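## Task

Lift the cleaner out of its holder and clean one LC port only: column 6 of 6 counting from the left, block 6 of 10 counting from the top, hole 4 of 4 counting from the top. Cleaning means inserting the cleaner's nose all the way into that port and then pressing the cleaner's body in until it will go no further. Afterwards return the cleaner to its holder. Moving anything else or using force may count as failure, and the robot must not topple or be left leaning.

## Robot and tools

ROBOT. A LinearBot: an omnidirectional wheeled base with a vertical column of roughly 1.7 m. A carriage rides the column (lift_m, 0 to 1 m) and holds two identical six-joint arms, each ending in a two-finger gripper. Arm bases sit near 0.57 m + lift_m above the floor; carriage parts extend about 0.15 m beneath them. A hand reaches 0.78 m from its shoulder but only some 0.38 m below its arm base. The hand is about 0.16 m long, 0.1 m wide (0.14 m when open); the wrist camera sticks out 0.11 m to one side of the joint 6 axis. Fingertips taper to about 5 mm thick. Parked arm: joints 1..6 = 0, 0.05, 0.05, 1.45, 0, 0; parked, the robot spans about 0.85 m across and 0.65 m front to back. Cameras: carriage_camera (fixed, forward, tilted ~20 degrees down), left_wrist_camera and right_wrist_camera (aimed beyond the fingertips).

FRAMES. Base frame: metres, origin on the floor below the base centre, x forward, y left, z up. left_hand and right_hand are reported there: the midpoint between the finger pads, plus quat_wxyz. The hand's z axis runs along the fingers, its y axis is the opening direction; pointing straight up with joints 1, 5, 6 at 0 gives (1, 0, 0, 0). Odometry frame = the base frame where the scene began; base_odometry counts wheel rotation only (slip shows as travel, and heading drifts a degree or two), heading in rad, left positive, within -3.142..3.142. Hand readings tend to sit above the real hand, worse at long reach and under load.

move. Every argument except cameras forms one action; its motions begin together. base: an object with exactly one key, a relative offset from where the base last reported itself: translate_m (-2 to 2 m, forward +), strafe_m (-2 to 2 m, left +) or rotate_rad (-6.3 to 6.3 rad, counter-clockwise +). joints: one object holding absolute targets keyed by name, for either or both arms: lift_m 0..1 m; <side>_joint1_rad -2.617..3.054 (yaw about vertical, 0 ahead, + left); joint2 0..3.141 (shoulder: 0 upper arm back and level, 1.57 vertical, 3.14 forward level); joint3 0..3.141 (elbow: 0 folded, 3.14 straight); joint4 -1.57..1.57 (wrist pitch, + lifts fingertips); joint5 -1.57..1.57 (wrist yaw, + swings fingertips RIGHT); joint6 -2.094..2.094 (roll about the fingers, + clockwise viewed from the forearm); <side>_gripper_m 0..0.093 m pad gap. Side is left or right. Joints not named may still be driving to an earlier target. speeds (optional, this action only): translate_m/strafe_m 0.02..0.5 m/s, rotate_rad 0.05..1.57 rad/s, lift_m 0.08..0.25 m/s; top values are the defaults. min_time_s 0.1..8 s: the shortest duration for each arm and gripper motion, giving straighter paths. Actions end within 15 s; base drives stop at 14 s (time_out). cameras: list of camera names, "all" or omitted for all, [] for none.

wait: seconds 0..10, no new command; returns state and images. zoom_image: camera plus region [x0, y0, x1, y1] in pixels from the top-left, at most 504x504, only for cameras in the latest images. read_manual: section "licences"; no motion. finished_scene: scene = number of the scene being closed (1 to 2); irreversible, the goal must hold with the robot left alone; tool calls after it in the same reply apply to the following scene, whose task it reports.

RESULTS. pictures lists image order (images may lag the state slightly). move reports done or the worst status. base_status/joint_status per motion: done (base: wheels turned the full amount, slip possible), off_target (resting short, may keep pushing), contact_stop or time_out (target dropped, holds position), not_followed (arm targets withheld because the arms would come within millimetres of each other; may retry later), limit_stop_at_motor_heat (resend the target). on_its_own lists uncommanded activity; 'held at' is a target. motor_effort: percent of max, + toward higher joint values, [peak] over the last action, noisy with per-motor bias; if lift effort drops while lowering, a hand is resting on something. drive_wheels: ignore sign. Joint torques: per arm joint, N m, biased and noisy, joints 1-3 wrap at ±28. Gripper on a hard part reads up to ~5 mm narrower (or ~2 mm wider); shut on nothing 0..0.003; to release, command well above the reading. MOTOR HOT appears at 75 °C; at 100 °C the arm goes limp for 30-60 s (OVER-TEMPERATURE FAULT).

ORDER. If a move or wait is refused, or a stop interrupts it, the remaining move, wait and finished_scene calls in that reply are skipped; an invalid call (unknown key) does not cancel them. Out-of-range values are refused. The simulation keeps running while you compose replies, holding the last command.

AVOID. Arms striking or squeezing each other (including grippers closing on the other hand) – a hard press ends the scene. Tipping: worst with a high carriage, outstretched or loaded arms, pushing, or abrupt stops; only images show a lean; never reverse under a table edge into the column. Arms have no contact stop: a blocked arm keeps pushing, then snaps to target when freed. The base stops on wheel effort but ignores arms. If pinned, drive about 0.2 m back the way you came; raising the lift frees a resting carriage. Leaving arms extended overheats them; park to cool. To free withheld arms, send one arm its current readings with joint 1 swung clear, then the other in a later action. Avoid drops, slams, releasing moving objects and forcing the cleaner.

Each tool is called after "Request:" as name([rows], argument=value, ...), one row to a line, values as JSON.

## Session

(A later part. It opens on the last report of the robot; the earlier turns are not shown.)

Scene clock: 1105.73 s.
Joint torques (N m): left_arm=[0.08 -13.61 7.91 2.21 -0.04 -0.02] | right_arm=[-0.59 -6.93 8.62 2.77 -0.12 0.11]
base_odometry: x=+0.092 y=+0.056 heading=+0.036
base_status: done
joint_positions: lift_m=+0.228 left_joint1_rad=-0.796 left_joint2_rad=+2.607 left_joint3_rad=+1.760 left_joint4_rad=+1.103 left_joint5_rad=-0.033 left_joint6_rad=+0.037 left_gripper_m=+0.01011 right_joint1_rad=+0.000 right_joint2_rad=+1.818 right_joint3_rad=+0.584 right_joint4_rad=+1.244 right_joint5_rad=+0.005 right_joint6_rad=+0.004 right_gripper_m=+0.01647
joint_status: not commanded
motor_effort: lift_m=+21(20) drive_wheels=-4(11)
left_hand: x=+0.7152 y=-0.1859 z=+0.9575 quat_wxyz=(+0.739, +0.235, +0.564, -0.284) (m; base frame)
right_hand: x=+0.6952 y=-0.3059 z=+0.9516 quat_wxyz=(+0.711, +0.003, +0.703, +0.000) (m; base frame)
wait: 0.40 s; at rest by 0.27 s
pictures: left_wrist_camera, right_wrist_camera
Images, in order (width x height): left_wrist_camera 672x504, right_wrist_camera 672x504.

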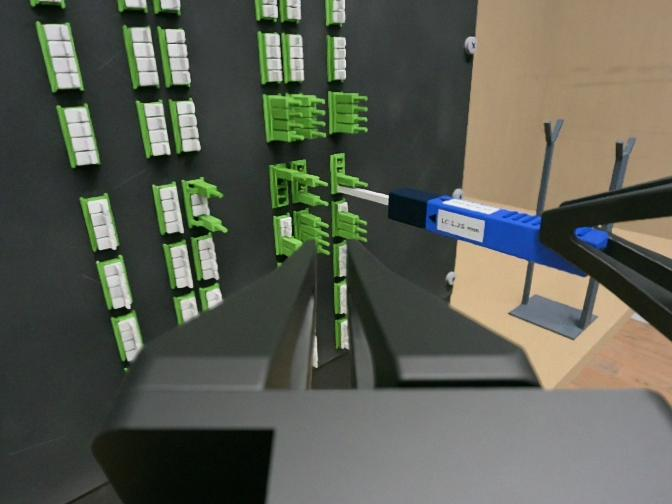

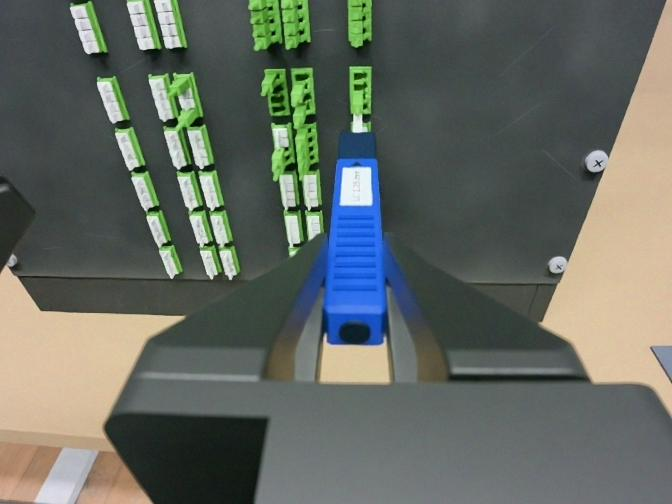

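Request:
move(base={"translate_m": 0.003}, speeds={"translate_m": 0.02}, cameras=[])

Request:
wait(seconds=0.3, cameras=["left_wrist_camera", "right_wrist_camera"])

Request:
zoom_image(camera="left_wrist_camera", region=[325, 170, 395, 220])

Scene clock: 1109.00 s.
Joint torques (N m): left_arm=[0.08 -13.61 7.87 2.21 -0.04 -0.04] | right_arm=[-0.62 -6.91 8.59 2.76 -0.13 0.11]
move: done
base_odometry: x=+0.095 y=+0.056 heading=+0.036
base_status: done
joint_positions: lift_m=+0.228 left_joint1_rad=-0.796 left_joint2_rad=+2.607 left_joint3_rad=+1.760 left_joint4_rad=+1.103 left_joint5_rad=-0.033 left_joint6_rad=+0.037 left_gripper_m=+0.01011 right_joint1_rad=+0.000 right_joint2_rad=+1.818 right_joint3_rad=+0.584 right_joint4_rad=+1.244 right_joint5_rad=+0.007 right_joint6_rad=+0.004 right_gripper_m=+0.01647
joint_status: not commanded
motor_effort: lift_m=+19(21) drive_wheels=-3(11)
left_hand: x=+0.7152 y=-0.1859 z=+0.9575 quat_wxyz=(+0.739, +0.235, +0.564, -0.284) (m; base frame)
right_hand: x=+0.6952 y=-0.3063 z=+0.9516 quat_wxyz=(+0.711, +0.004, +0.703, -0.001) (m; base frame)
pictures: none
No camera images: "cameras" was empty.

Scene clock: 1109.30 s.
Joint torques (N m): left_arm=[-0.06 -13.65 7.97 2.19 -0.05 -0.03] | right_arm=[-0.61 -6.94 8.61 2.77 -0.17 0.11]
base_odometry: x=+0.095 y=+0.056 heading=+0.036
base_status: done
joint_positions: lift_m=+0.228 left_joint1_rad=-0.796 left_joint2_rad=+2.607 left_joint3_rad=+1.760 left_joint4_rad=+1.103 left_joint5_rad=-0.033 left_joint6_rad=+0.037 left_gripper_m=+0.01011 right_joint1_rad=+0.000 right_joint2_rad=+1.818 right_joint3_rad=+0.584 right_joint4_rad=+1.244 right_joint5_rad=+0.007 right_joint6_rad=+0.004 right_gripper_m=+0.01647
joint_status: not commanded
motor_effort: lift_m=+19(21) drive_wheels=-3(11)
left_hand: x=+0.7152 y=-0.1859 z=+0.9575 quat_wxyz=(+0.739, +0.235, +0.564, -0.284) (m; base frame)
right_hand: x=+0.6952 y=-0.3063 z=+0.9516 quat_wxyz=(+0.711, +0.004, +0.703, -0.001) (m; base frame)
wait: 0.30 s; at rest by 0.27 s
pictures: left_wrist_camera, right_wrist_camera
Images, in order (width x height): left_wrist_camera 672x504, right_wrist_camera 672x504.

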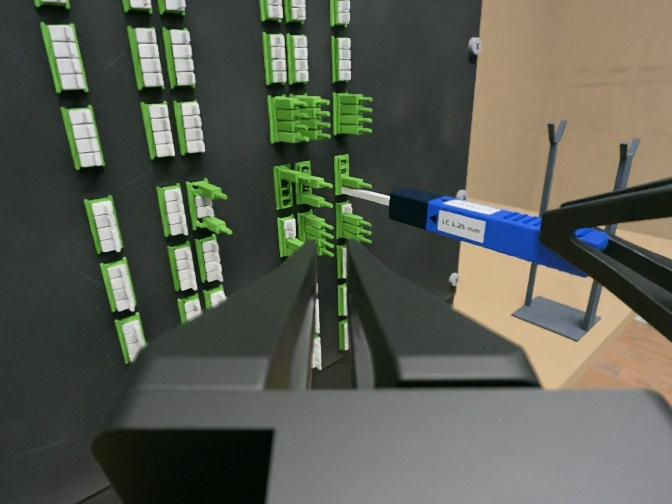

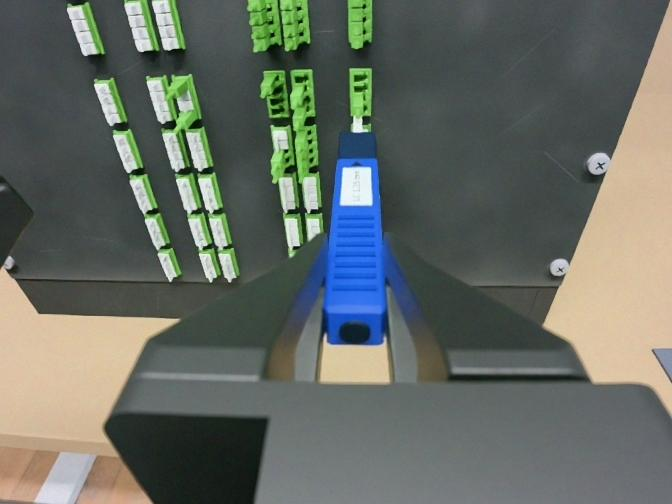

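Scaled by 7.200 from the camera's 672x504 image, which has a finer 960x720 frame.

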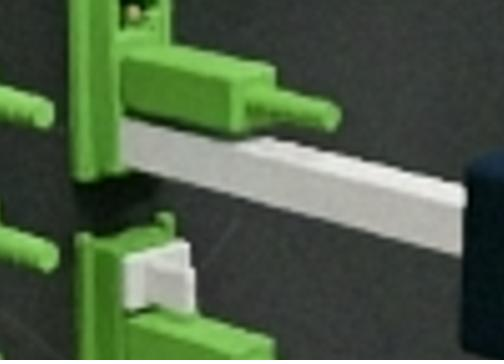

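Request:
move(base={"translate_m": 0.002}, speeds={"translate_m": 0.02}, joints={"right_joint5_rad": 0.010}, min_time_s=0.3, cameras=[])

Request:
wait(seconds=0.3, cameras=["left_wrist_camera", "right_wrist_camera"])

Request:
zoom_image(camera="left_wrist_camera", region=[325, 170, 395, 220])

Scene clock: 1113.97 s.
Joint torques (N m): left_arm=[0.08 -13.55 7.86 2.21 -0.03 -0.03] | right_arm=[-0.61 -6.95 8.59 2.78 -0.12 0.11]
move: done
base_odometry: x=+0.097 y=+0.056 heading=+0.037
base_status: done
joint_positions: lift_m=+0.228 left_joint1_rad=-0.796 left_joint2_rad=+2.607 left_joint3_rad=+1.760 left_joint4_rad=+1.102 left_joint5_rad=-0.033 left_joint6_rad=+0.037 left_gripper_m=+0.01011 right_joint1_rad=+0.000 right_joint2_rad=+1.818 right_joint3_rad=+0.584 right_joint4_rad=+1.244 right_joint5_rad=+0.011 right_joint6_rad=+0.004 right_gripper_m=+0.01647
joint_status: all done
motor_effort: lift_m=+17(21) drive_wheels=+6(12)
left_hand: x=+0.7153 y=-0.1859 z=+0.9574 quat_wxyz=(+0.739, +0.235, +0.564, -0.284) (m; base frame)
right_hand: x=+0.6952 y=-0.3069 z=+0.9515 quat_wxyz=(+0.711, +0.005, +0.704, -0.002) (m; base frame)
pictures: none
No camera images: "cameras" was empty.

Scene clock: 1114.27 s.
Joint torques (N m): left_arm=[0.03 -13.72 7.91 2.21 -0.06 -0.04] | right_arm=[-0.61 -6.9 8.72 2.76 -0.12 0.11]
base_odometry: x=+0.097 y=+0.056 heading=+0.037
base_status: done
joint_positions: lift_m=+0.228 left_joint1_rad=-0.796 left_joint2_rad=+2.607 left_joint3_rad=+1.760 left_joint4_rad=+1.102 left_joint5_rad=-0.033 left_joint6_rad=+0.037 left_gripper_m=+0.01011 right_joint1_rad=+0.000 right_joint2_rad=+1.818 right_joint3_rad=+0.584 right_joint4_rad=+1.244 right_joint5_rad=+0.011 right_joint6_rad=+0.004 right_gripper_m=+0.01647
joint_status: all done
motor_effort: lift_m=+20(21) drive_wheels=+6(12)
left_hand: x=+0.7153 y=-0.1859 z=+0.9574 quat_wxyz=(+0.739, +0.235, +0.564, -0.284) (m; base frame)
right_hand: x=+0.6952 y=-0.3069 z=+0.9515 quat_wxyz=(+0.711, +0.005, +0.704, -0.002) (m; base frame)
wait: 0.30 s; at rest by 0.27 s
pictures: left_wrist_camera, right_wrist_camera
Images, in order (width x height): left_wrist_camera 672x504, right_wrist_camera 672x504.

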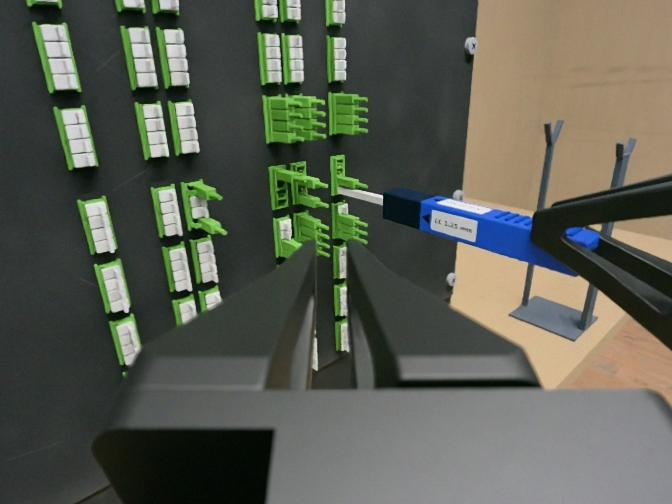

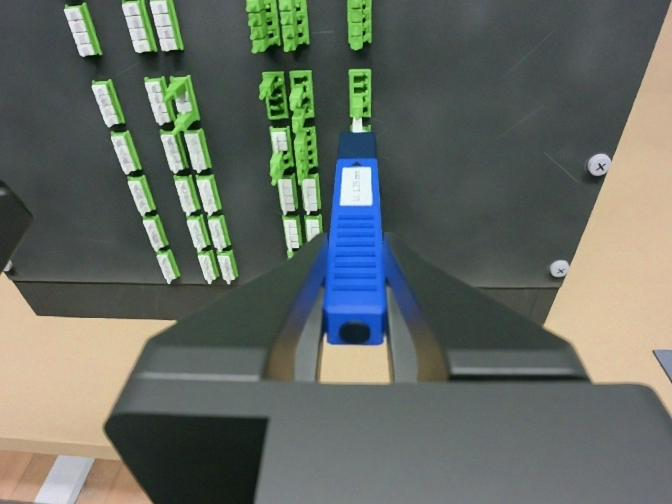

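Scaled by 7.200 from the camera's 672x504 image, which has a finer 960x720 frame.

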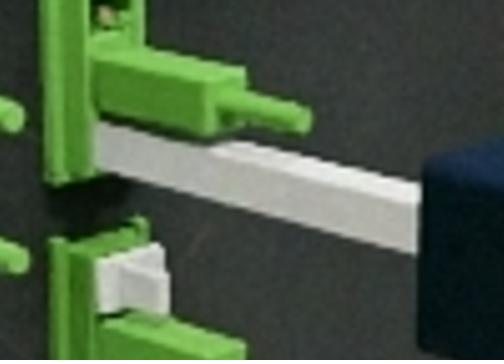

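Request:
move(base={"translate_m": 0.003}, speeds={"translate_m": 0.02}, cameras=[])

Request:
wait(seconds=0.3, cameras=["left_wrist_camera", "right_wrist_camera"])

Request:
zoom_image(camera="left_wrist_camera", region=[325, 170, 395, 220])

Scene clock: 1117.33 s.
Joint torques (N m): left_arm=[0.18 -13.65 7.91 2.21 -0.04 -0.03] | right_arm=[-0.62 -6.89 8.62 2.78 -0.14 0.11]
move: done
base_odometry: x=+0.100 y=+0.057 heading=+0.038
base_status: done
joint_positions: lift_m=+0.228 left_joint1_rad=-0.796 left_joint2_rad=+2.607 left_joint3_rad=+1.760 left_joint4_rad=+1.102 left_joint5_rad=-0.033 left_joint6_rad=+0.037 left_gripper_m=+0.01011 right_joint1_rad=+0.000 right_joint2_rad=+1.818 right_joint3_rad=+0.584 right_joint4_rad=+1.244 right_joint5_rad=+0.013 right_joint6_rad=+0.004 right_gripper_m=+0.01647
joint_status: not commanded
motor_effort: lift_m=+18(21) drive_wheels=+5(11)
left_hand: x=+0.7155 y=-0.1856 z=+0.9574 quat_wxyz=(+0.739, +0.235, +0.564, -0.284) (m; base frame)
right_hand: x=+0.6952 y=-0.3072 z=+0.9515 quat_wxyz=(+0.711, +0.006, +0.704, -0.003) (m; base frame)
pictures: none
No camera images: "cameras" was empty.

Scene clock: 1117.63 s.
Joint torques (N m): left_arm=[0.01 -13.61 7.84 2.21 -0.05 -0.03] | right_arm=[-0.61 -6.93 8.61 2.78 -0.14 0.11]
base_odometry: x=+0.100 y=+0.057 heading=+0.038
base_status: done
joint_positions: lift_m=+0.228 left_joint1_rad=-0.796 left_joint2_rad=+2.607 left_joint3_rad=+1.760 left_joint4_rad=+1.103 left_joint5_rad=-0.033 left_joint6_rad=+0.037 left_gripper_m=+0.01011 right_joint1_rad=+0.000 right_joint2_rad=+1.818 right_joint3_rad=+0.584 right_joint4_rad=+1.244 right_joint5_rad=+0.013 right_joint6_rad=+0.004 right_gripper_m=+0.01647
joint_status: not commanded
motor_effort: lift_m=+19(21) drive_wheels=+6(11)
left_hand: x=+0.7155 y=-0.1856 z=+0.9575 quat_wxyz=(+0.739, +0.235, +0.564, -0.284) (m; base frame)
right_hand: x=+0.6952 y=-0.3072 z=+0.9515 quat_wxyz=(+0.711, +0.006, +0.704, -0.003) (m; base frame)
wait: 0.30 s; at rest by 0.27 s
pictures: left_wrist_camera, right_wrist_camera
Images, in order (width x height): left_wrist_camera 672x504, right_wrist_camera 672x504.

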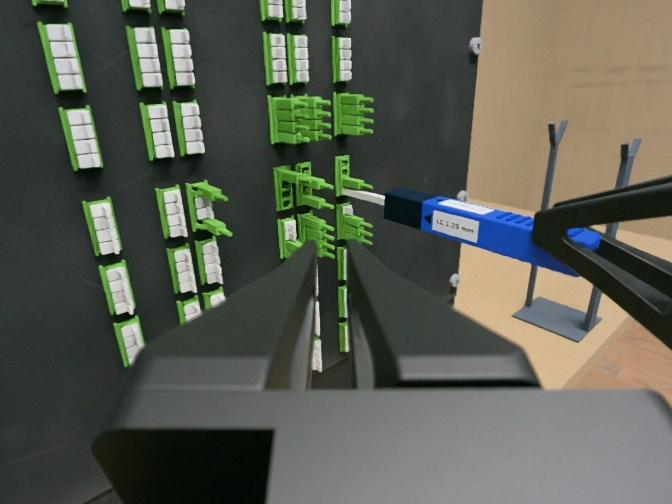

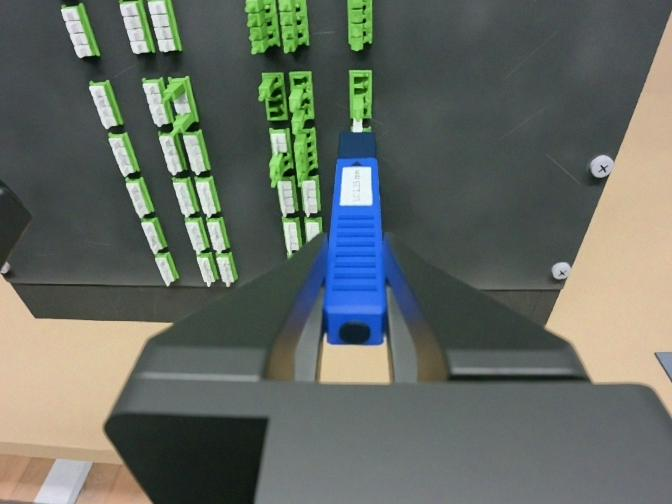

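Scaled by 7.200 from the camera's 672x504 image, which has a finer 960x720 frame.

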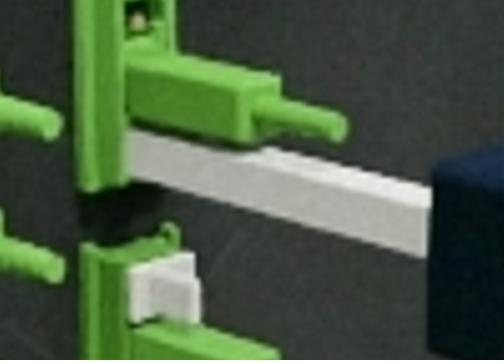

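Request:
move(base={"translate_m": 0.002}, speeds={"translate_m": 0.02}, joints={"right_joint5_rad": 0.014}, min_time_s=0.3, cameras=[])

Request:
wait(seconds=0.3, cameras=["left_wrist_camera"])

Request:
zoom_image(camera="left_wrist_camera", region=[325, 170, 395, 220])

Scene clock: 1123.77 s.
Joint torques (N m): left_arm=[0.05 -13.61 7.82 2.26 -0.04 -0.03] | right_arm=[-0.64 -6.93 8.65 2.79 -0.12 0.11]
move: done
base_odometry: x=+0.102 y=+0.057 heading=+0.038
base_status: done
joint_positions: lift_m=+0.228 left_joint1_rad=-0.796 left_joint2_rad=+2.607 left_joint3_rad=+1.760 left_joint4_rad=+1.102 left_joint5_rad=-0.033 left_joint6_rad=+0.037 left_gripper_m=+0.01011 right_joint1_rad=+0.000 right_joint2_rad=+1.818 right_joint3_rad=+0.584 right_joint4_rad=+1.244 right_joint5_rad=+0.016 right_joint6_rad=+0.004 right_gripper_m=+0.01647
joint_status: all done
motor_effort: lift_m=+20(20) drive_wheels=+6(12)
left_hand: x=+0.7155 y=-0.1856 z=+0.9574 quat_wxyz=(+0.739, +0.235, +0.564, -0.284) (m; base frame)
right_hand: x=+0.6952 y=-0.3077 z=+0.9515 quat_wxyz=(+0.711, +0.007, +0.704, -0.004) (m; base frame)
pictures: none
No camera images: "cameras" was empty.

Scene clock: 1124.07 s.
Joint torques (N m): left_arm=[0.06 -13.64 7.88 2.18 -0.03 -0.04] | right_arm=[-0.61 -6.95 8.66 2.78 -0.13 0.11]
base_odometry: x=+0.102 y=+0.057 heading=+0.038
base_status: done
joint_positions: lift_m=+0.228 left_joint1_rad=-0.796 left_joint2_rad=+2.607 left_joint3_rad=+1.760 left_joint4_rad=+1.103 left_joint5_rad=-0.033 left_joint6_rad=+0.037 left_gripper_m=+0.01011 right_joint1_rad=+0.000 right_joint2_rad=+1.818 right_joint3_rad=+0.584 right_joint4_rad=+1.244 right_joint5_rad=+0.016 right_joint6_rad=+0.004 right_gripper_m=+0.01647
joint_status: all done
motor_effort: lift_m=+20(20) drive_wheels=+6(12)
left_hand: x=+0.7155 y=-0.1856 z=+0.9575 quat_wxyz=(+0.739, +0.235, +0.564, -0.284) (m; base frame)
right_hand: x=+0.6952 y=-0.3077 z=+0.9515 quat_wxyz=(+0.711, +0.007, +0.704, -0.004) (m; base frame)
wait: 0.30 s; at rest by 0.27 s
pictures: left_wrist_camera
Images, in order (width x height): left_wrist_camera 672x504.

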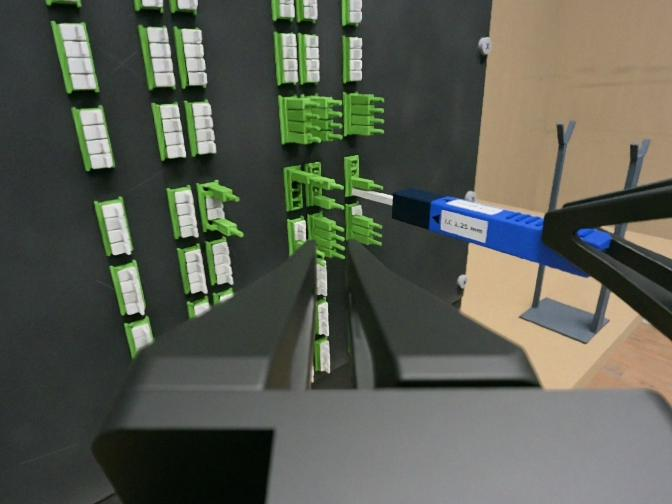

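Scaled by 7.200 from the camera's 672x504 image, which has a finer 960x720 frame.

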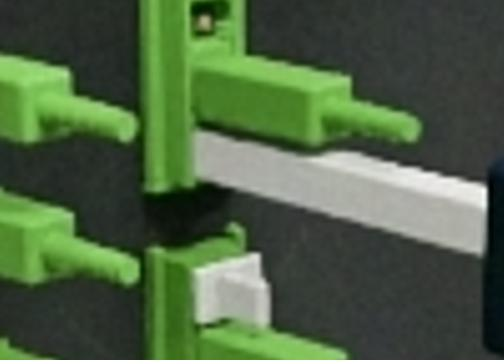

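Request:
wait(seconds=0.5, cameras=["left_wrist_camera", "right_wrist_camera", "carriage_camera"])

Scene clock: 1129.37 s.
Joint torques (N m): left_arm=[0.01 -13.59 7.86 2.21 -0.05 -0.03] | right_arm=[-0.62 -6.93 8.59 2.77 -0.13 0.11]
base_odometry: x=+0.102 y=+0.057 heading=+0.038
base_status: done
joint_positions: lift_m=+0.228 left_joint1_rad=-0.796 left_joint2_rad=+2.607 left_joint3_rad=+1.760 left_joint4_rad=+1.103 left_joint5_rad=-0.033 left_joint6_rad=+0.037 left_gripper_m=+0.01011 right_joint1_rad=+0.000 right_joint2_rad=+1.818 right_joint3_rad=+0.584 right_joint4_rad=+1.244 right_joint5_rad=+0.016 right_joint6_rad=+0.004 right_gripper_m=+0.01647
joint_status: all done
motor_effort: lift_m=+19(20) drive_wheels=+7(12)
left_hand: x=+0.7155 y=-0.1856 z=+0.9575 quat_wxyz=(+0.739, +0.235, +0.564, -0.284) (m; base frame)
right_hand: x=+0.6952 y=-0.3077 z=+0.9515 quat_wxyz=(+0.711, +0.007, +0.704, -0.004) (m; base frame)
wait: 0.50 s; at rest from the start
pictures: carriage_camera, left_wrist_camera, right_wrist_camera
Images, in order (width x height): carriage_camera 672x504, left_wrist_camera 672x504, right_wrist_camera 672x504.

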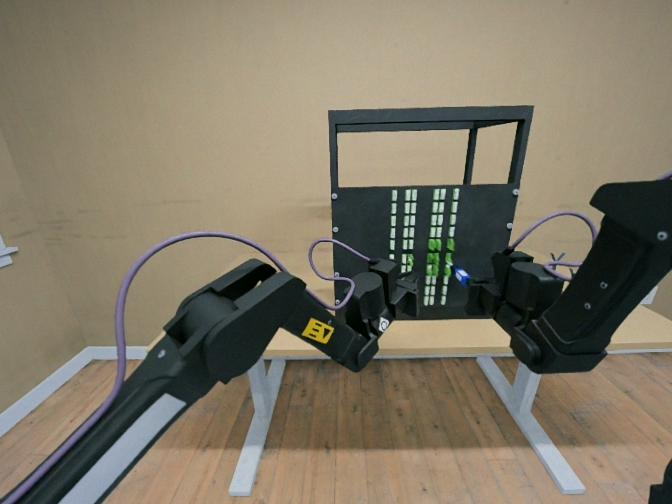

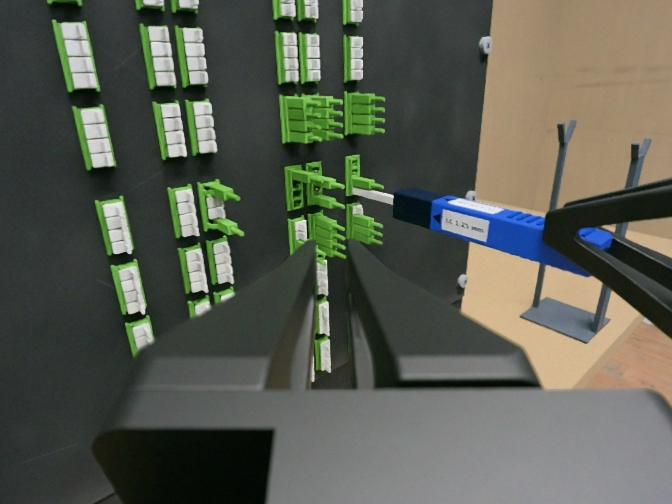

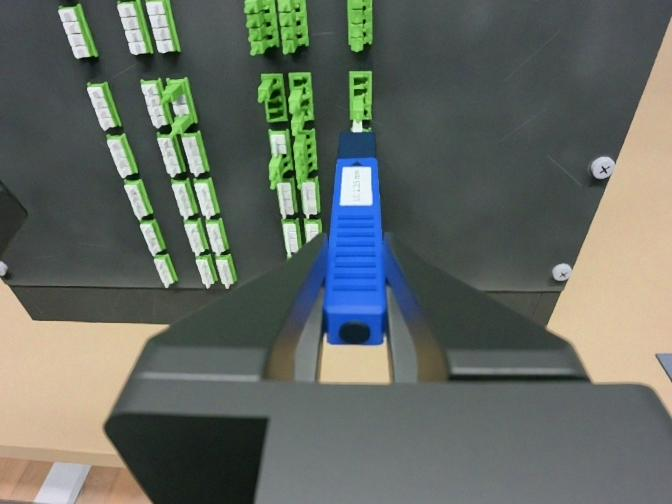

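Request:
move(base={"translate_m": 0.002}, speeds={"translate_m": 0.02}, cameras=[])

Request:
wait(seconds=0.3, cameras=["left_wrist_camera"])

Request:
zoom_image(camera="left_wrist_camera", region=[330, 170, 400, 220])

Scene clock: 1134.70 s.
Joint torques (N m): left_arm=[-0.03 -13.56 7.84 2.2 -0.04 -0.03] | right_arm=[-0.61 -6.93 8.61 2.78 -0.14 0.11]
move: done
base_odometry: x=+0.104 y=+0.057 heading=+0.039
base_status: done
joint_positions: lift_m=+0.228 left_joint1_rad=-0.796 left_joint2_rad=+2.607 left_joint3_rad=+1.760 left_joint4_rad=+1.102 left_joint5_rad=-0.033 left_joint6_rad=+0.037 left_gripper_m=+0.01011 right_joint1_rad=+0.000 right_joint2_rad=+1.818 right_joint3_rad=+0.584 right_joint4_rad=+1.244 right_joint5_rad=+0.018 right_joint6_rad=+0.004 right_gripper_m=+0.01647
joint_status: not commanded
motor_effort: lift_m=+18(22) drive_wheels=+5(13)
left_hand: x=+0.7156 y=-0.1856 z=+0.9573 quat_wxyz=(+0.739, +0.235, +0.565, -0.284) (m; base frame)
right_hand: x=+0.6952 y=-0.3081 z=+0.9515 quat_wxyz=(+0.711, +0.008, +0.704, -0.005) (m; base frame)
pictures: none
No camera images: "cameras" was empty.

Scene clock: 1135.00 s.
Joint torques (N m): left_arm=[0.09 -13.57 7.95 2.2 -0.05 -0.04] | right_arm=[-0.62 -6.93 8.59 2.78 -0.15 0.11]
base_odometry: x=+0.104 y=+0.057 heading=+0.039
base_status: done
joint_positions: lift_m=+0.228 left_joint1_rad=-0.796 left_joint2_rad=+2.607 left_joint3_rad=+1.760 left_joint4_rad=+1.103 left_joint5_rad=-0.033 left_joint6_rad=+0.037 left_gripper_m=+0.01011 right_joint1_rad=+0.000 right_joint2_rad=+1.818 right_joint3_rad=+0.584 right_joint4_rad=+1.244 right_joint5_rad=+0.018 right_joint6_rad=+0.004 right_gripper_m=+0.01647
joint_status: not commanded
motor_effort: lift_m=+20(22) drive_wheels=+4(13)
left_hand: x=+0.7155 y=-0.1856 z=+0.9575 quat_wxyz=(+0.739, +0.235, +0.564, -0.284) (m; base frame)
right_hand: x=+0.6952 y=-0.3081 z=+0.9515 quat_wxyz=(+0.711, +0.008, +0.704, -0.005) (m; base frame)
wait: 0.30 s; at rest by 0.27 s
pictures: left_wrist_camera
Images, in order (width x height): left_wrist_camera 672x504.

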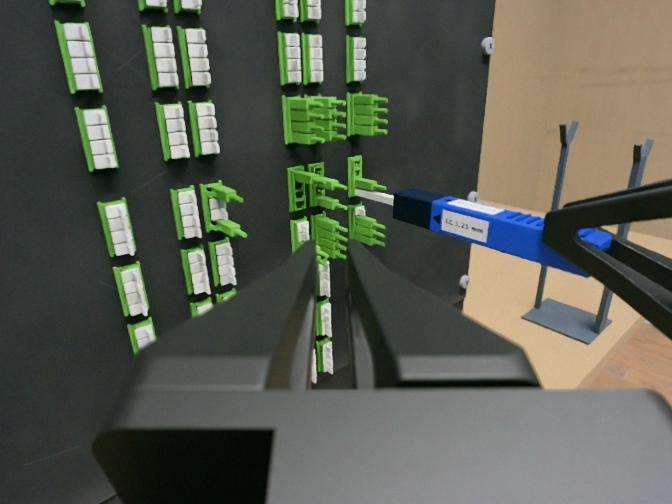

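Scaled by 7.200 from the camera's 672x504 image, which has a finer 960x720 frame.

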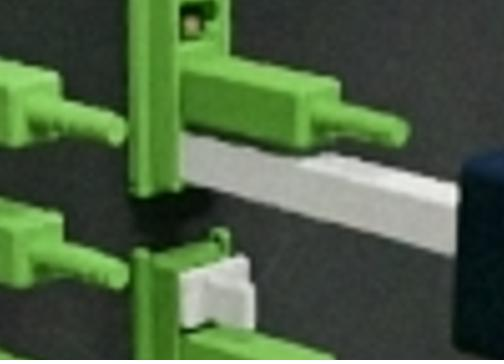

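Request:
move(base={"translate_m": 0.002}, speeds={"translate_m": 0.02}, cameras=[])

Request:
wait(seconds=0.3, cameras=["left_wrist_camera"])

Request:
zoom_image(camera="left_wrist_camera", region=[330, 170, 400, 220])

Scene clock: 1138.43 s.
Joint torques (N m): left_arm=[-0.02 -13.53 7.87 2.21 -0.05 -0.03] | right_arm=[-0.57 -6.93 8.75 2.78 -0.18 0.11]
move: done
base_odometry: x=+0.105 y=+0.058 heading=+0.039
base_status: done
joint_positions: lift_m=+0.228 left_joint1_rad=-0.796 left_joint2_rad=+2.607 left_joint3_rad=+1.760 left_joint4_rad=+1.103 left_joint5_rad=-0.033 left_joint6_rad=+0.037 left_gripper_m=+0.01011 right_joint1_rad=+0.000 right_joint2_rad=+1.818 right_joint3_rad=+0.584 right_joint4_rad=+1.244 right_joint5_rad=+0.019 right_joint6_rad=+0.004 right_gripper_m=+0.01647
joint_status: not commanded
motor_effort: lift_m=+18(20) drive_wheels=+8(11)
left_hand: x=+0.7155 y=-0.1856 z=+0.9575 quat_wxyz=(+0.739, +0.235, +0.564, -0.284) (m; base frame)
right_hand: x=+0.6951 y=-0.3084 z=+0.9514 quat_wxyz=(+0.710, +0.008, +0.704, -0.006) (m; base frame)
pictures: none
No camera images: "cameras" was empty.

Scene clock: 1138.73 s.
Joint torques (N m): left_arm=[0.02 -13.57 7.84 2.2 -0.04 -0.03] | right_arm=[-0.61 -6.94 8.66 2.78 -0.18 0.11]
base_odometry: x=+0.105 y=+0.058 heading=+0.039
base_status: done
joint_positions: lift_m=+0.228 left_joint1_rad=-0.796 left_joint2_rad=+2.607 left_joint3_rad=+1.760 left_joint4_rad=+1.103 left_joint5_rad=-0.033 left_joint6_rad=+0.037 left_gripper_m=+0.01011 right_joint1_rad=+0.000 right_joint2_rad=+1.818 right_joint3_rad=+0.584 right_joint4_rad=+1.244 right_joint5_rad=+0.019 right_joint6_rad=+0.004 right_gripper_m=+0.01647
joint_status: not commanded
motor_effort: lift_m=+21(20) drive_wheels=+8(11)
left_hand: x=+0.7155 y=-0.1856 z=+0.9575 quat_wxyz=(+0.739, +0.235, +0.564, -0.284) (m; base frame)
right_hand: x=+0.6951 y=-0.3084 z=+0.9514 quat_wxyz=(+0.710, +0.008, +0.704, -0.006) (m; base frame)
wait: 0.30 s; at rest by 0.27 s
pictures: left_wrist_camera
Images, in order (width x height): left_wrist_camera 672x504.

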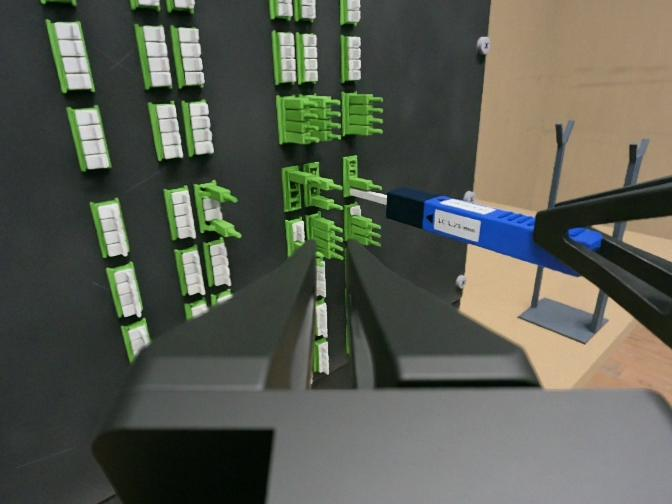

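Scaled by 7.200 from the camera's 672x504 image, which has a finer 960x720 frame.

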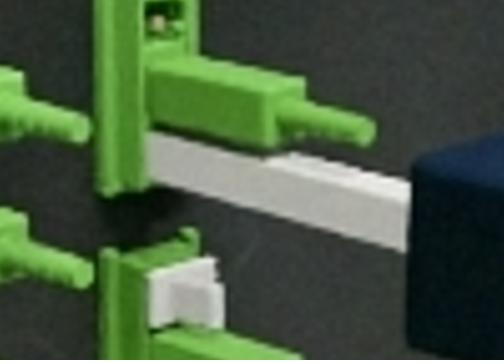

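Request:
move(base={"translate_m": 0.0015}, speeds={"translate_m": 0.02}, cameras=[])

Request:
wait(seconds=0.3, cameras=["left_wrist_camera"])

Request:
zoom_image(camera="left_wrist_camera", region=[330, 170, 400, 220])

Scene clock: 1142.23 s.
Joint torques (N m): left_arm=[0.05 -13.48 7.79 2.22 -0.04 -0.03] | right_arm=[-0.61 -6.9 9.07 2.73 -0.18 0.11]
move: done
base_odometry: x=+0.107 y=+0.058 heading=+0.040
base_status: done
joint_positions: lift_m=+0.228 left_joint1_rad=-0.796 left_joint2_rad=+2.607 left_joint3_rad=+1.760 left_joint4_rad=+1.102 left_joint5_rad=-0.033 left_joint6_rad=+0.037 left_gripper_m=+0.01011 right_joint1_rad=+0.000 right_joint2_rad=+1.818 right_joint3_rad=+0.579 right_joint4_rad=+1.248 right_joint5_rad=+0.021 right_joint6_rad=+0.004 right_gripper_m=+0.01647
joint_status: not commanded
motor_effort: lift_m=+20(20) drive_wheels=+6(12)
left_hand: x=+0.7155 y=-0.1856 z=+0.9574 quat_wxyz=(+0.739, +0.235, +0.564, -0.284) (m; base frame)
right_hand: x=+0.6940 y=-0.3086 z=+0.9506 quat_wxyz=(+0.710, +0.009, +0.704, -0.006) (m; base frame)
pictures: none
No camera images: "cameras" was empty.

Scene clock: 1142.53 s.
Joint torques (N m): left_arm=[0.08 -13.57 7.86 2.2 -0.05 -0.04] | right_arm=[-0.62 -6.89 9.09 2.72 -0.19 0.11]
base_odometry: x=+0.107 y=+0.058 heading=+0.040
base_status: done
joint_positions: lift_m=+0.228 left_joint1_rad=-0.796 left_joint2_rad=+2.607 left_joint3_rad=+1.760 left_joint4_rad=+1.102 left_joint5_rad=-0.033 left_joint6_rad=+0.037 left_gripper_m=+0.01011 right_joint1_rad=+0.000 right_joint2_rad=+1.818 right_joint3_rad=+0.579 right_joint4_rad=+1.248 right_joint5_rad=+0.021 right_joint6_rad=+0.004 right_gripper_m=+0.01647
joint_status: not commanded
motor_effort: lift_m=+19(20) drive_wheels=+6(12)
left_hand: x=+0.7155 y=-0.1856 z=+0.9574 quat_wxyz=(+0.739, +0.235, +0.564, -0.284) (m; base frame)
right_hand: x=+0.6940 y=-0.3086 z=+0.9506 quat_wxyz=(+0.710, +0.009, +0.704, -0.006) (m; base frame)
wait: 0.30 s; at rest by 0.27 s
pictures: left_wrist_camera
Images, in order (width x height): left_wrist_camera 672x504.

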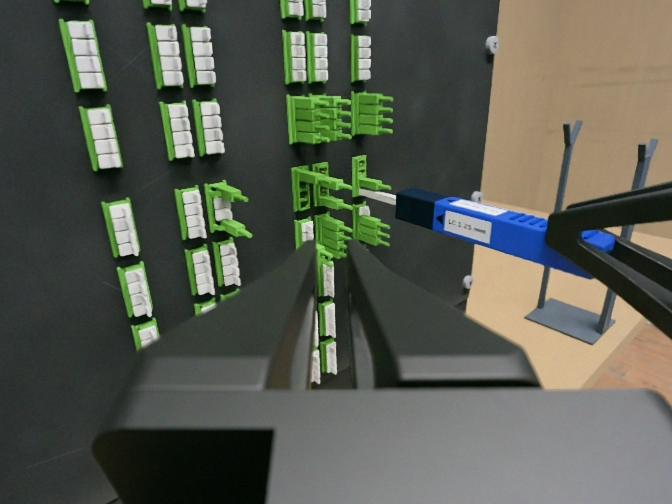

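Scaled by 7.200 from the camera's 672x504 image, which has a finer 960x720 frame.

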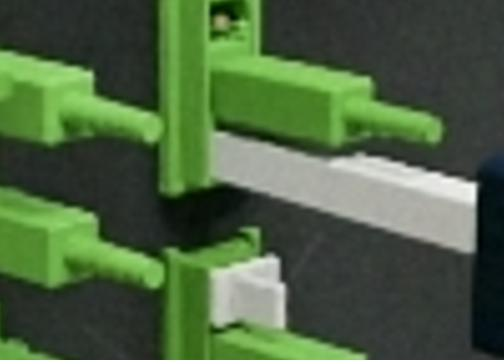

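Request:
move(base={"translate_m": 0.001}, speeds={"translate_m": 0.02}, cameras=[])

Request:
wait(seconds=0.4, cameras=[])

Scene clock: 1146.37 s.
Joint torques (N m): left_arm=[0.06 -13.5 7.84 2.21 -0.05 -0.03] | right_arm=[-0.65 -6.86 9.42 2.67 -0.19 0.11]
move: done
base_odometry: x=+0.108 y=+0.058 heading=+0.040
base_status: done
joint_positions: lift_m=+0.228 left_joint1_rad=-0.796 left_joint2_rad=+2.607 left_joint3_rad=+1.760 left_joint4_rad=+1.102 left_joint5_rad=-0.033 left_joint6_rad=+0.037 left_gripper_m=+0.01011 right_joint1_rad=+0.000 right_joint2_rad=+1.818 right_joint3_rad=+0.576 right_joint4_rad=+1.252 right_joint5_rad=+0.022 right_joint6_rad=+0.004 right_gripper_m=+0.01647
joint_status: not commanded
motor_effort: lift_m=+19(20) drive_wheels=+6(12)
left_hand: x=+0.7155 y=-0.1856 z=+0.9574 quat_wxyz=(+0.739, +0.235, +0.564, -0.284) (m; base frame)
right_hand: x=+0.6934 y=-0.3088 z=+0.9504 quat_wxyz=(+0.711, +0.009, +0.704, -0.006) (m; base frame)
pictures: none
No camera images: "cameras" was empty.

Scene clock: 1146.77 s.
Joint torques (N m): left_arm=[-0.12 -13.53 7.92 2.21 -0.05 -0.01] | right_arm=[-0.59 -6.87 9.39 2.68 -0.18 0.11]
base_odometry: x=+0.108 y=+0.058 heading=+0.040
base_status: done
joint_positions: lift_m=+0.228 left_joint1_rad=-0.796 left_joint2_rad=+2.607 left_joint3_rad=+1.760 left_joint4_rad=+1.102 left_joint5_rad=-0.033 left_joint6_rad=+0.037 left_gripper_m=+0.01011 right_joint1_rad=+0.000 right_joint2_rad=+1.818 right_joint3_rad=+0.576 right_joint4_rad=+1.252 right_joint5_rad=+0.022 right_joint6_rad=+0.004 right_gripper_m=+0.01647
joint_status: not commanded
motor_effort: lift_m=+19(20) drive_wheels=+6(12)
left_hand: x=+0.7155 y=-0.1856 z=+0.9574 quat_wxyz=(+0.739, +0.235, +0.564, -0.284) (m; base frame)
right_hand: x=+0.6934 y=-0.3088 z=+0.9504 quat_wxyz=(+0.711, +0.009, +0.704, -0.006) (m; base frame)
wait: 0.40 s; at rest by 0.27 s
pictures: none
No camera images: "cameras" was empty.

Request:
move(base={"translate_m": -0.012}, speeds={"translate_m": 0.02}, cameras=[])

Request:
move(base={"translate_m": -0.014}, speeds={"translate_m": 0.02}, cameras=["left_wrist_camera", "right_wrist_camera"])

Scene clock: 1151.50 s.
Joint torques (N m): left_arm=[0.12 -13.59 7.97 2.21 -0.04 -0.03] | right_arm=[-0.61 -6.91 8.72 2.73 -0.2 0.11]
move: done
base_odometry: x=+0.096 y=+0.058 heading=+0.039
base_status: done
joint_positions: lift_m=+0.228 left_joint1_rad=-0.795 left_joint2_rad=+2.607 left_joint3_rad=+1.760 left_joint4_rad=+1.103 left_joint5_rad=-0.034 left_joint6_rad=+0.037 left_gripper_m=+0.01011 right_joint1_rad=+0.000 right_joint2_rad=+1.818 right_joint3_rad=+0.583 right_joint4_rad=+1.246 right_joint5_rad=+0.022 right_joint6_rad=+0.004 right_gripper_m=+0.01647
joint_status: not commanded
motor_effort: lift_m=+20(21) drive_wheels=+5(7)
left_hand: x=+0.7158 y=-0.1854 z=+0.9575 quat_wxyz=(+0.739, +0.235, +0.564, -0.283) (m; base frame)
right_hand: x=+0.6948 y=-0.3088 z=+0.9516 quat_wxyz=(+0.711, +0.009, +0.703, -0.006) (m; base frame)
pictures: none
No camera images: "cameras" was empty.

Scene clock: 1152.67 s.
Joint torques (N m): left_arm=[-0.02 -13.49 7.91 2.2 -0.03 -0.02] | right_arm=[-0.65 -6.94 8.46 2.76 -0.2 0.11]
move: done
base_odometry: x=+0.082 y=+0.057 heading=+0.039
base_status: done
joint_positions: lift_m=+0.228 left_joint1_rad=-0.795 left_joint2_rad=+2.607 left_joint3_rad=+1.760 left_joint4_rad=+1.102 left_joint5_rad=-0.034 left_joint6_rad=+0.037 left_gripper_m=+0.01011 right_joint1_rad=+0.000 right_joint2_rad=+1.818 right_joint3_rad=+0.586 right_joint4_rad=+1.243 right_joint5_rad=+0.021 right_joint6_rad=+0.004 right_gripper_m=+0.01647
joint_status: not commanded
motor_effort: lift_m=+19(21) drive_wheels=+6(10)
left_hand: x=+0.7158 y=-0.1854 z=+0.9574 quat_wxyz=(+0.739, +0.235, +0.564, -0.283) (m; base frame)
right_hand: x=+0.6955 y=-0.3086 z=+0.9518 quat_wxyz=(+0.711, +0.009, +0.703, -0.006) (m; base frame)
pictures: left_wrist_camera, right_wrist_camera
Images, in order (width x height): left_wrist_camera 672x504, right_wrist_camera 672x504.

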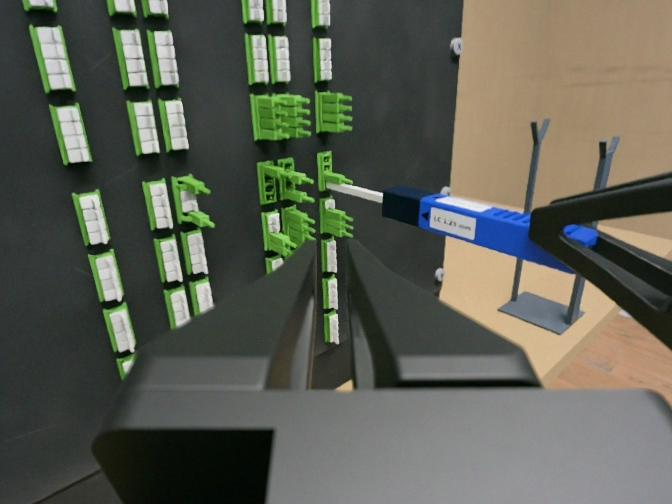

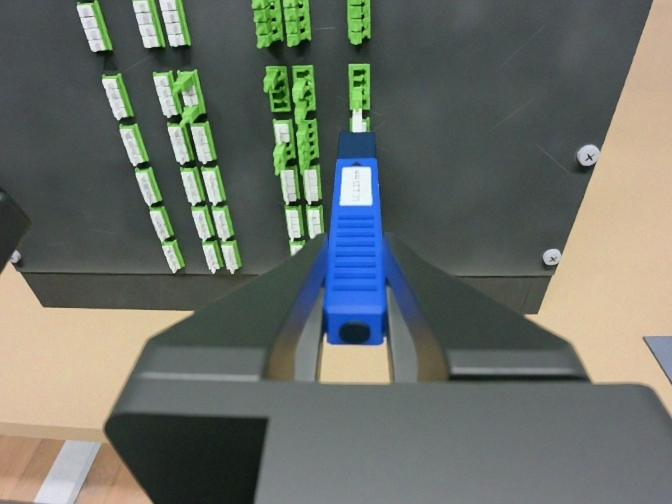

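Request:
move(base={"translate_m": -0.035}, speeds={"translate_m": 0.03}, cameras=[])

Request:
move(base={"translate_m": -0.055}, speeds={"translate_m": 0.06}, cameras=["left_wrist_camera", "right_wrist_camera"])

Scene clock: 1157.20 s.
Joint torques (N m): left_arm=[-0.12 -13.57 7.98 2.22 -0.03 -0.03] | right_arm=[-0.57 -6.97 8.51 2.8 -0.18 0.11]
move: done
base_odometry: x=+0.047 y=+0.055 heading=+0.039
base_status: done
joint_positions: lift_m=+0.228 left_joint1_rad=-0.795 left_joint2_rad=+2.607 left_joint3_rad=+1.760 left_joint4_rad=+1.103 left_joint5_rad=-0.034 left_joint6_rad=+0.037 left_gripper_m=+0.01011 right_joint1_rad=+0.000 right_joint2_rad=+1.818 right_joint3_rad=+0.586 right_joint4_rad=+1.243 right_joint5_rad=+0.021 right_joint6_rad=+0.004 right_gripper_m=+0.01647
joint_status: not commanded
motor_effort: lift_m=+18(22) drive_wheels=+3(10)
left_hand: x=+0.7159 y=-0.1852 z=+0.9575 quat_wxyz=(+0.739, +0.235, +0.564, -0.283) (m; base frame)
right_hand: x=+0.6955 y=-0.3086 z=+0.9519 quat_wxyz=(+0.711, +0.009, +0.703, -0.006) (m; base frame)
pictures: none
No camera images: "cameras" was empty.

Scene clock: 1158.67 s.
Joint torques (N m): left_arm=[-0.05 -13.55 7.92 2.19 -0.04 -0.04] | right_arm=[-0.61 -6.98 8.44 2.79 -0.19 0.11]
move: done
base_odometry: x=-0.008 y=+0.054 heading=+0.039
base_status: done
joint_positions: lift_m=+0.228 left_joint1_rad=-0.795 left_joint2_rad=+2.607 left_joint3_rad=+1.760 left_joint4_rad=+1.102 left_joint5_rad=-0.035 left_joint6_rad=+0.037 left_gripper_m=+0.01011 right_joint1_rad=+0.000 right_joint2_rad=+1.818 right_joint3_rad=+0.586 right_joint4_rad=+1.243 right_joint5_rad=+0.021 right_joint6_rad=+0.004 right_gripper_m=+0.01647
joint_status: not commanded
motor_effort: lift_m=+20(21) drive_wheels=-2(11)
left_hand: x=+0.7161 y=-0.1851 z=+0.9573 quat_wxyz=(+0.739, +0.234, +0.565, -0.283) (m; base frame)
right_hand: x=+0.6955 y=-0.3086 z=+0.9519 quat_wxyz=(+0.711, +0.009, +0.703, -0.006) (m; base frame)
pictures: left_wrist_camera, right_wrist_camera
Images, in order (width x height): left_wrist_camera 672x504, right_wrist_camera 672x504.

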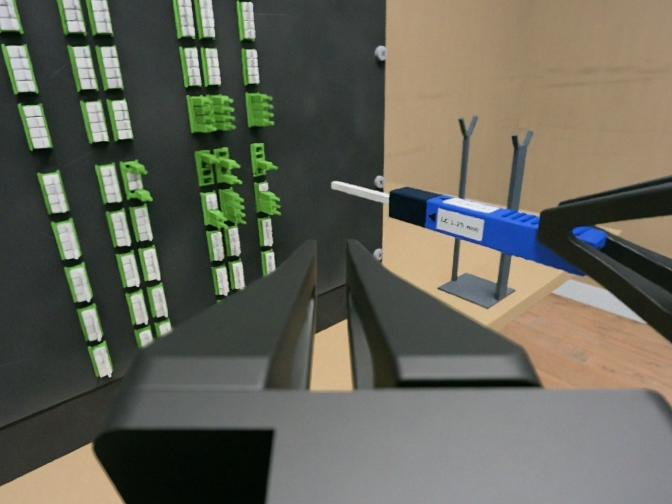

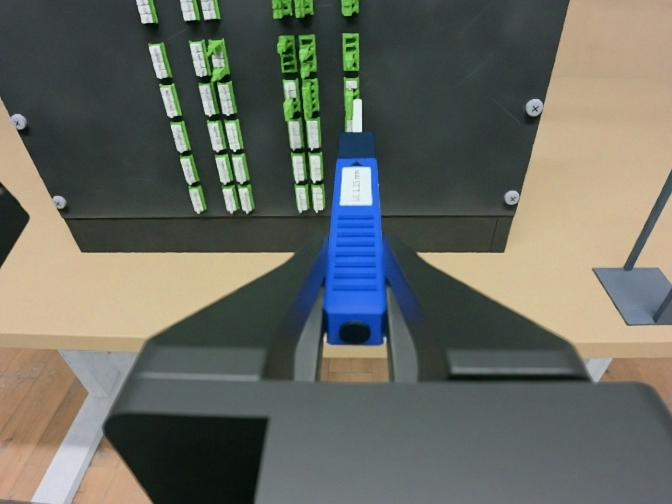

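Request:
move(base={"rotate_rad": -0.005}, speeds={"rotate_rad": 0.05, "lift_m": 0.15}, joints={"lift_m": 0.31, "right_joint3_rad": 0.600, "right_joint4_rad": 1.228, "right_joint5_rad": -0.006}, min_time_s=1, cameras=[])

Request:
move(base={"strafe_m": -0.272}, speeds={"strafe_m": 0.15}, joints={"right_joint5_rad": -0.004}, cameras=["left_wrist_camera", "right_wrist_camera"])

Scene clock: 1165.43 s.
Joint torques (N m): left_arm=[-0.18 -13.57 7.75 2.18 -0.05 -0.03] | right_arm=[-0.54 -7.05 7.88 2.68 -0.21 0.11]
move: done
base_odometry: x=-0.008 y=+0.054 heading=+0.035
base_status: done
joint_positions: lift_m=+0.310 left_joint1_rad=-0.795 left_joint2_rad=+2.607 left_joint3_rad=+1.760 left_joint4_rad=+1.104 left_joint5_rad=-0.035 left_joint6_rad=+0.037 left_gripper_m=+0.01011 right_joint1_rad=-0.001 right_joint2_rad=+1.819 right_joint3_rad=+0.586 right_joint4_rad=+1.230 right_joint5_rad=+0.003 right_joint6_rad=+0.004 right_gripper_m=+0.01647
joint_status: all done
motor_effort: lift_m=+24(32) drive_wheels=+7(8)
left_hand: x=+0.7160 y=-0.1850 z=+1.0392 quat_wxyz=(+0.739, +0.234, +0.564, -0.283) (m; base frame)
right_hand: x=+0.6956 y=-0.3059 z=+1.0301 quat_wxyz=(+0.706, +0.003, +0.708, +0.000) (m; base frame)
pictures: none
No camera images: "cameras" was empty.

Scene clock: 1168.13 s.
Joint torques (N m): left_arm=[0.03 -13.71 7.88 2.2 -0.02 -0.02] | right_arm=[-0.61 -7.02 7.87 2.72 -0.17 0.11]
move: done
base_odometry: x=+0.001 y=-0.218 heading=+0.034
base_status: done
joint_positions: lift_m=+0.310 left_joint1_rad=-0.795 left_joint2_rad=+2.607 left_joint3_rad=+1.760 left_joint4_rad=+1.104 left_joint5_rad=-0.035 left_joint6_rad=+0.037 left_gripper_m=+0.01011 right_joint1_rad=-0.001 right_joint2_rad=+1.819 right_joint3_rad=+0.586 right_joint4_rad=+1.228 right_joint5_rad=+0.001 right_joint6_rad=+0.004 right_gripper_m=+0.01647
joint_status: all done
motor_effort: lift_m=+23(26) drive_wheels=-1(9)
left_hand: x=+0.7162 y=-0.1848 z=+1.0392 quat_wxyz=(+0.739, +0.234, +0.564, -0.283) (m; base frame)
right_hand: x=+0.6956 y=-0.3054 z=+1.0296 quat_wxyz=(+0.705, +0.002, +0.709, +0.001) (m; base frame)
pictures: left_wrist_camera, right_wrist_camera
Images, in order (width x height): left_wrist_camera 672x504, right_wrist_camera 672x504.

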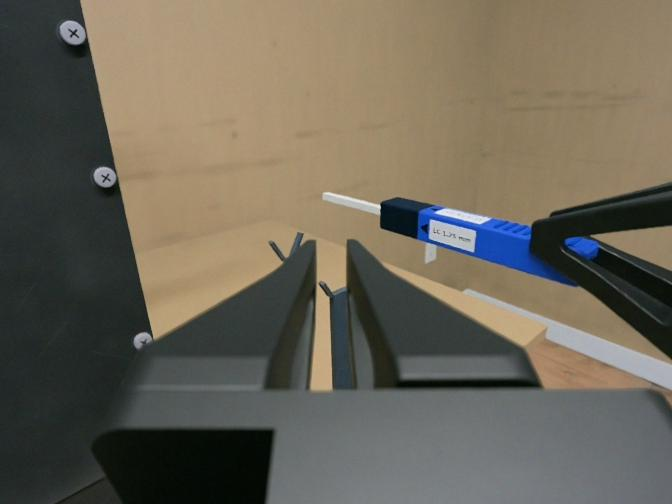

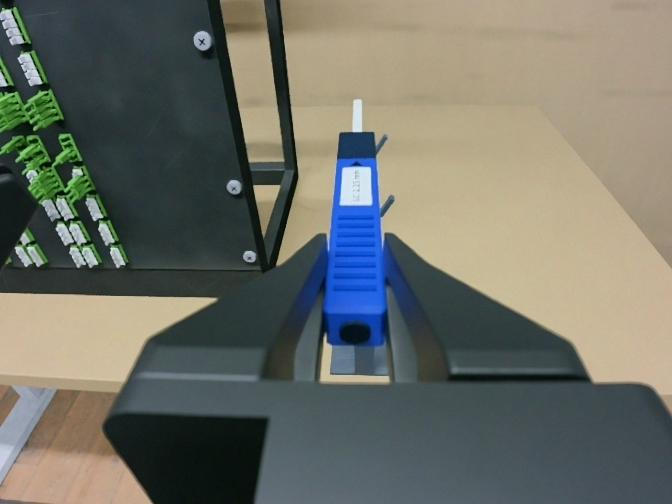

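Request:
move(base={"translate_m": 0.09}, speeds={"translate_m": 0.08}, cameras=["left_wrist_camera", "right_wrist_camera"])

Scene clock: 1172.93 s.
Joint torques (N m): left_arm=[-0.02 -13.65 7.84 2.2 -0.04 -0.04] | right_arm=[-0.58 -7.01 7.88 2.73 -0.17 0.11]
move: done
base_odometry: x=+0.091 y=-0.215 heading=+0.033
base_status: done
joint_positions: lift_m=+0.310 left_joint1_rad=-0.795 left_joint2_rad=+2.607 left_joint3_rad=+1.760 left_joint4_rad=+1.103 left_joint5_rad=-0.035 left_joint6_rad=+0.037 left_gripper_m=+0.01011 right_joint1_rad=-0.001 right_joint2_rad=+1.819 right_joint3_rad=+0.586 right_joint4_rad=+1.225 right_joint5_rad=+0.001 right_joint6_rad=+0.004 right_gripper_m=+0.01647
joint_status: not commanded
motor_effort: lift_m=+23(26) drive_wheels=-4(11)
left_hand: x=+0.7161 y=-0.1850 z=+1.0390 quat_wxyz=(+0.739, +0.234, +0.565, -0.283) (m; base frame)
right_hand: x=+0.6956 y=-0.3054 z=+1.0289 quat_wxyz=(+0.704, +0.002, +0.710, +0.001) (m; base frame)
pictures: left_wrist_camera, right_wrist_camera
Images, in order (width x height): left_wrist_camera 672x504, right_wrist_camera 672x504.

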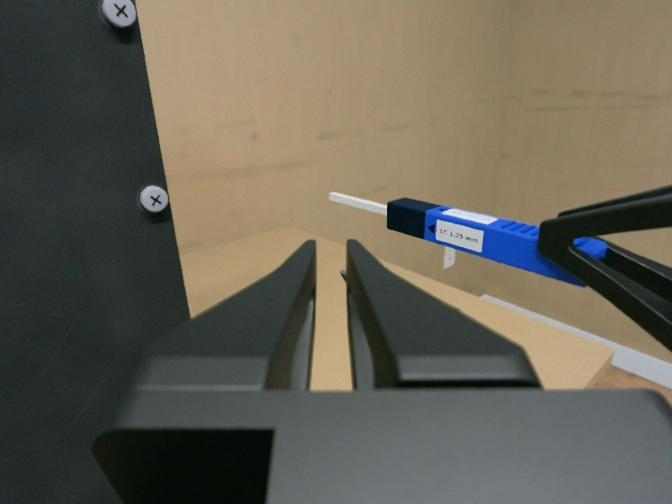

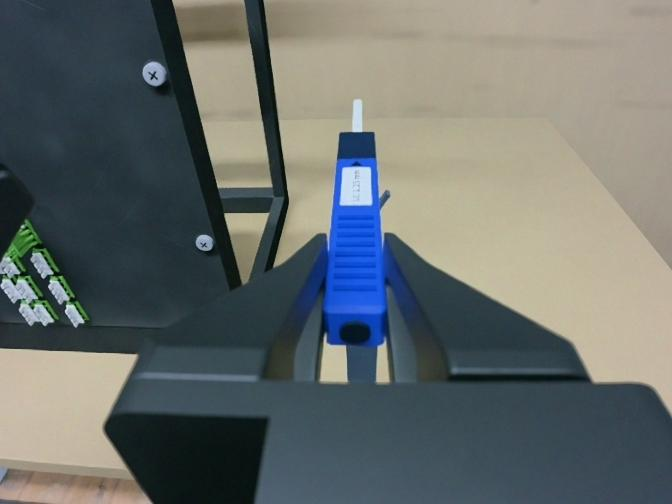

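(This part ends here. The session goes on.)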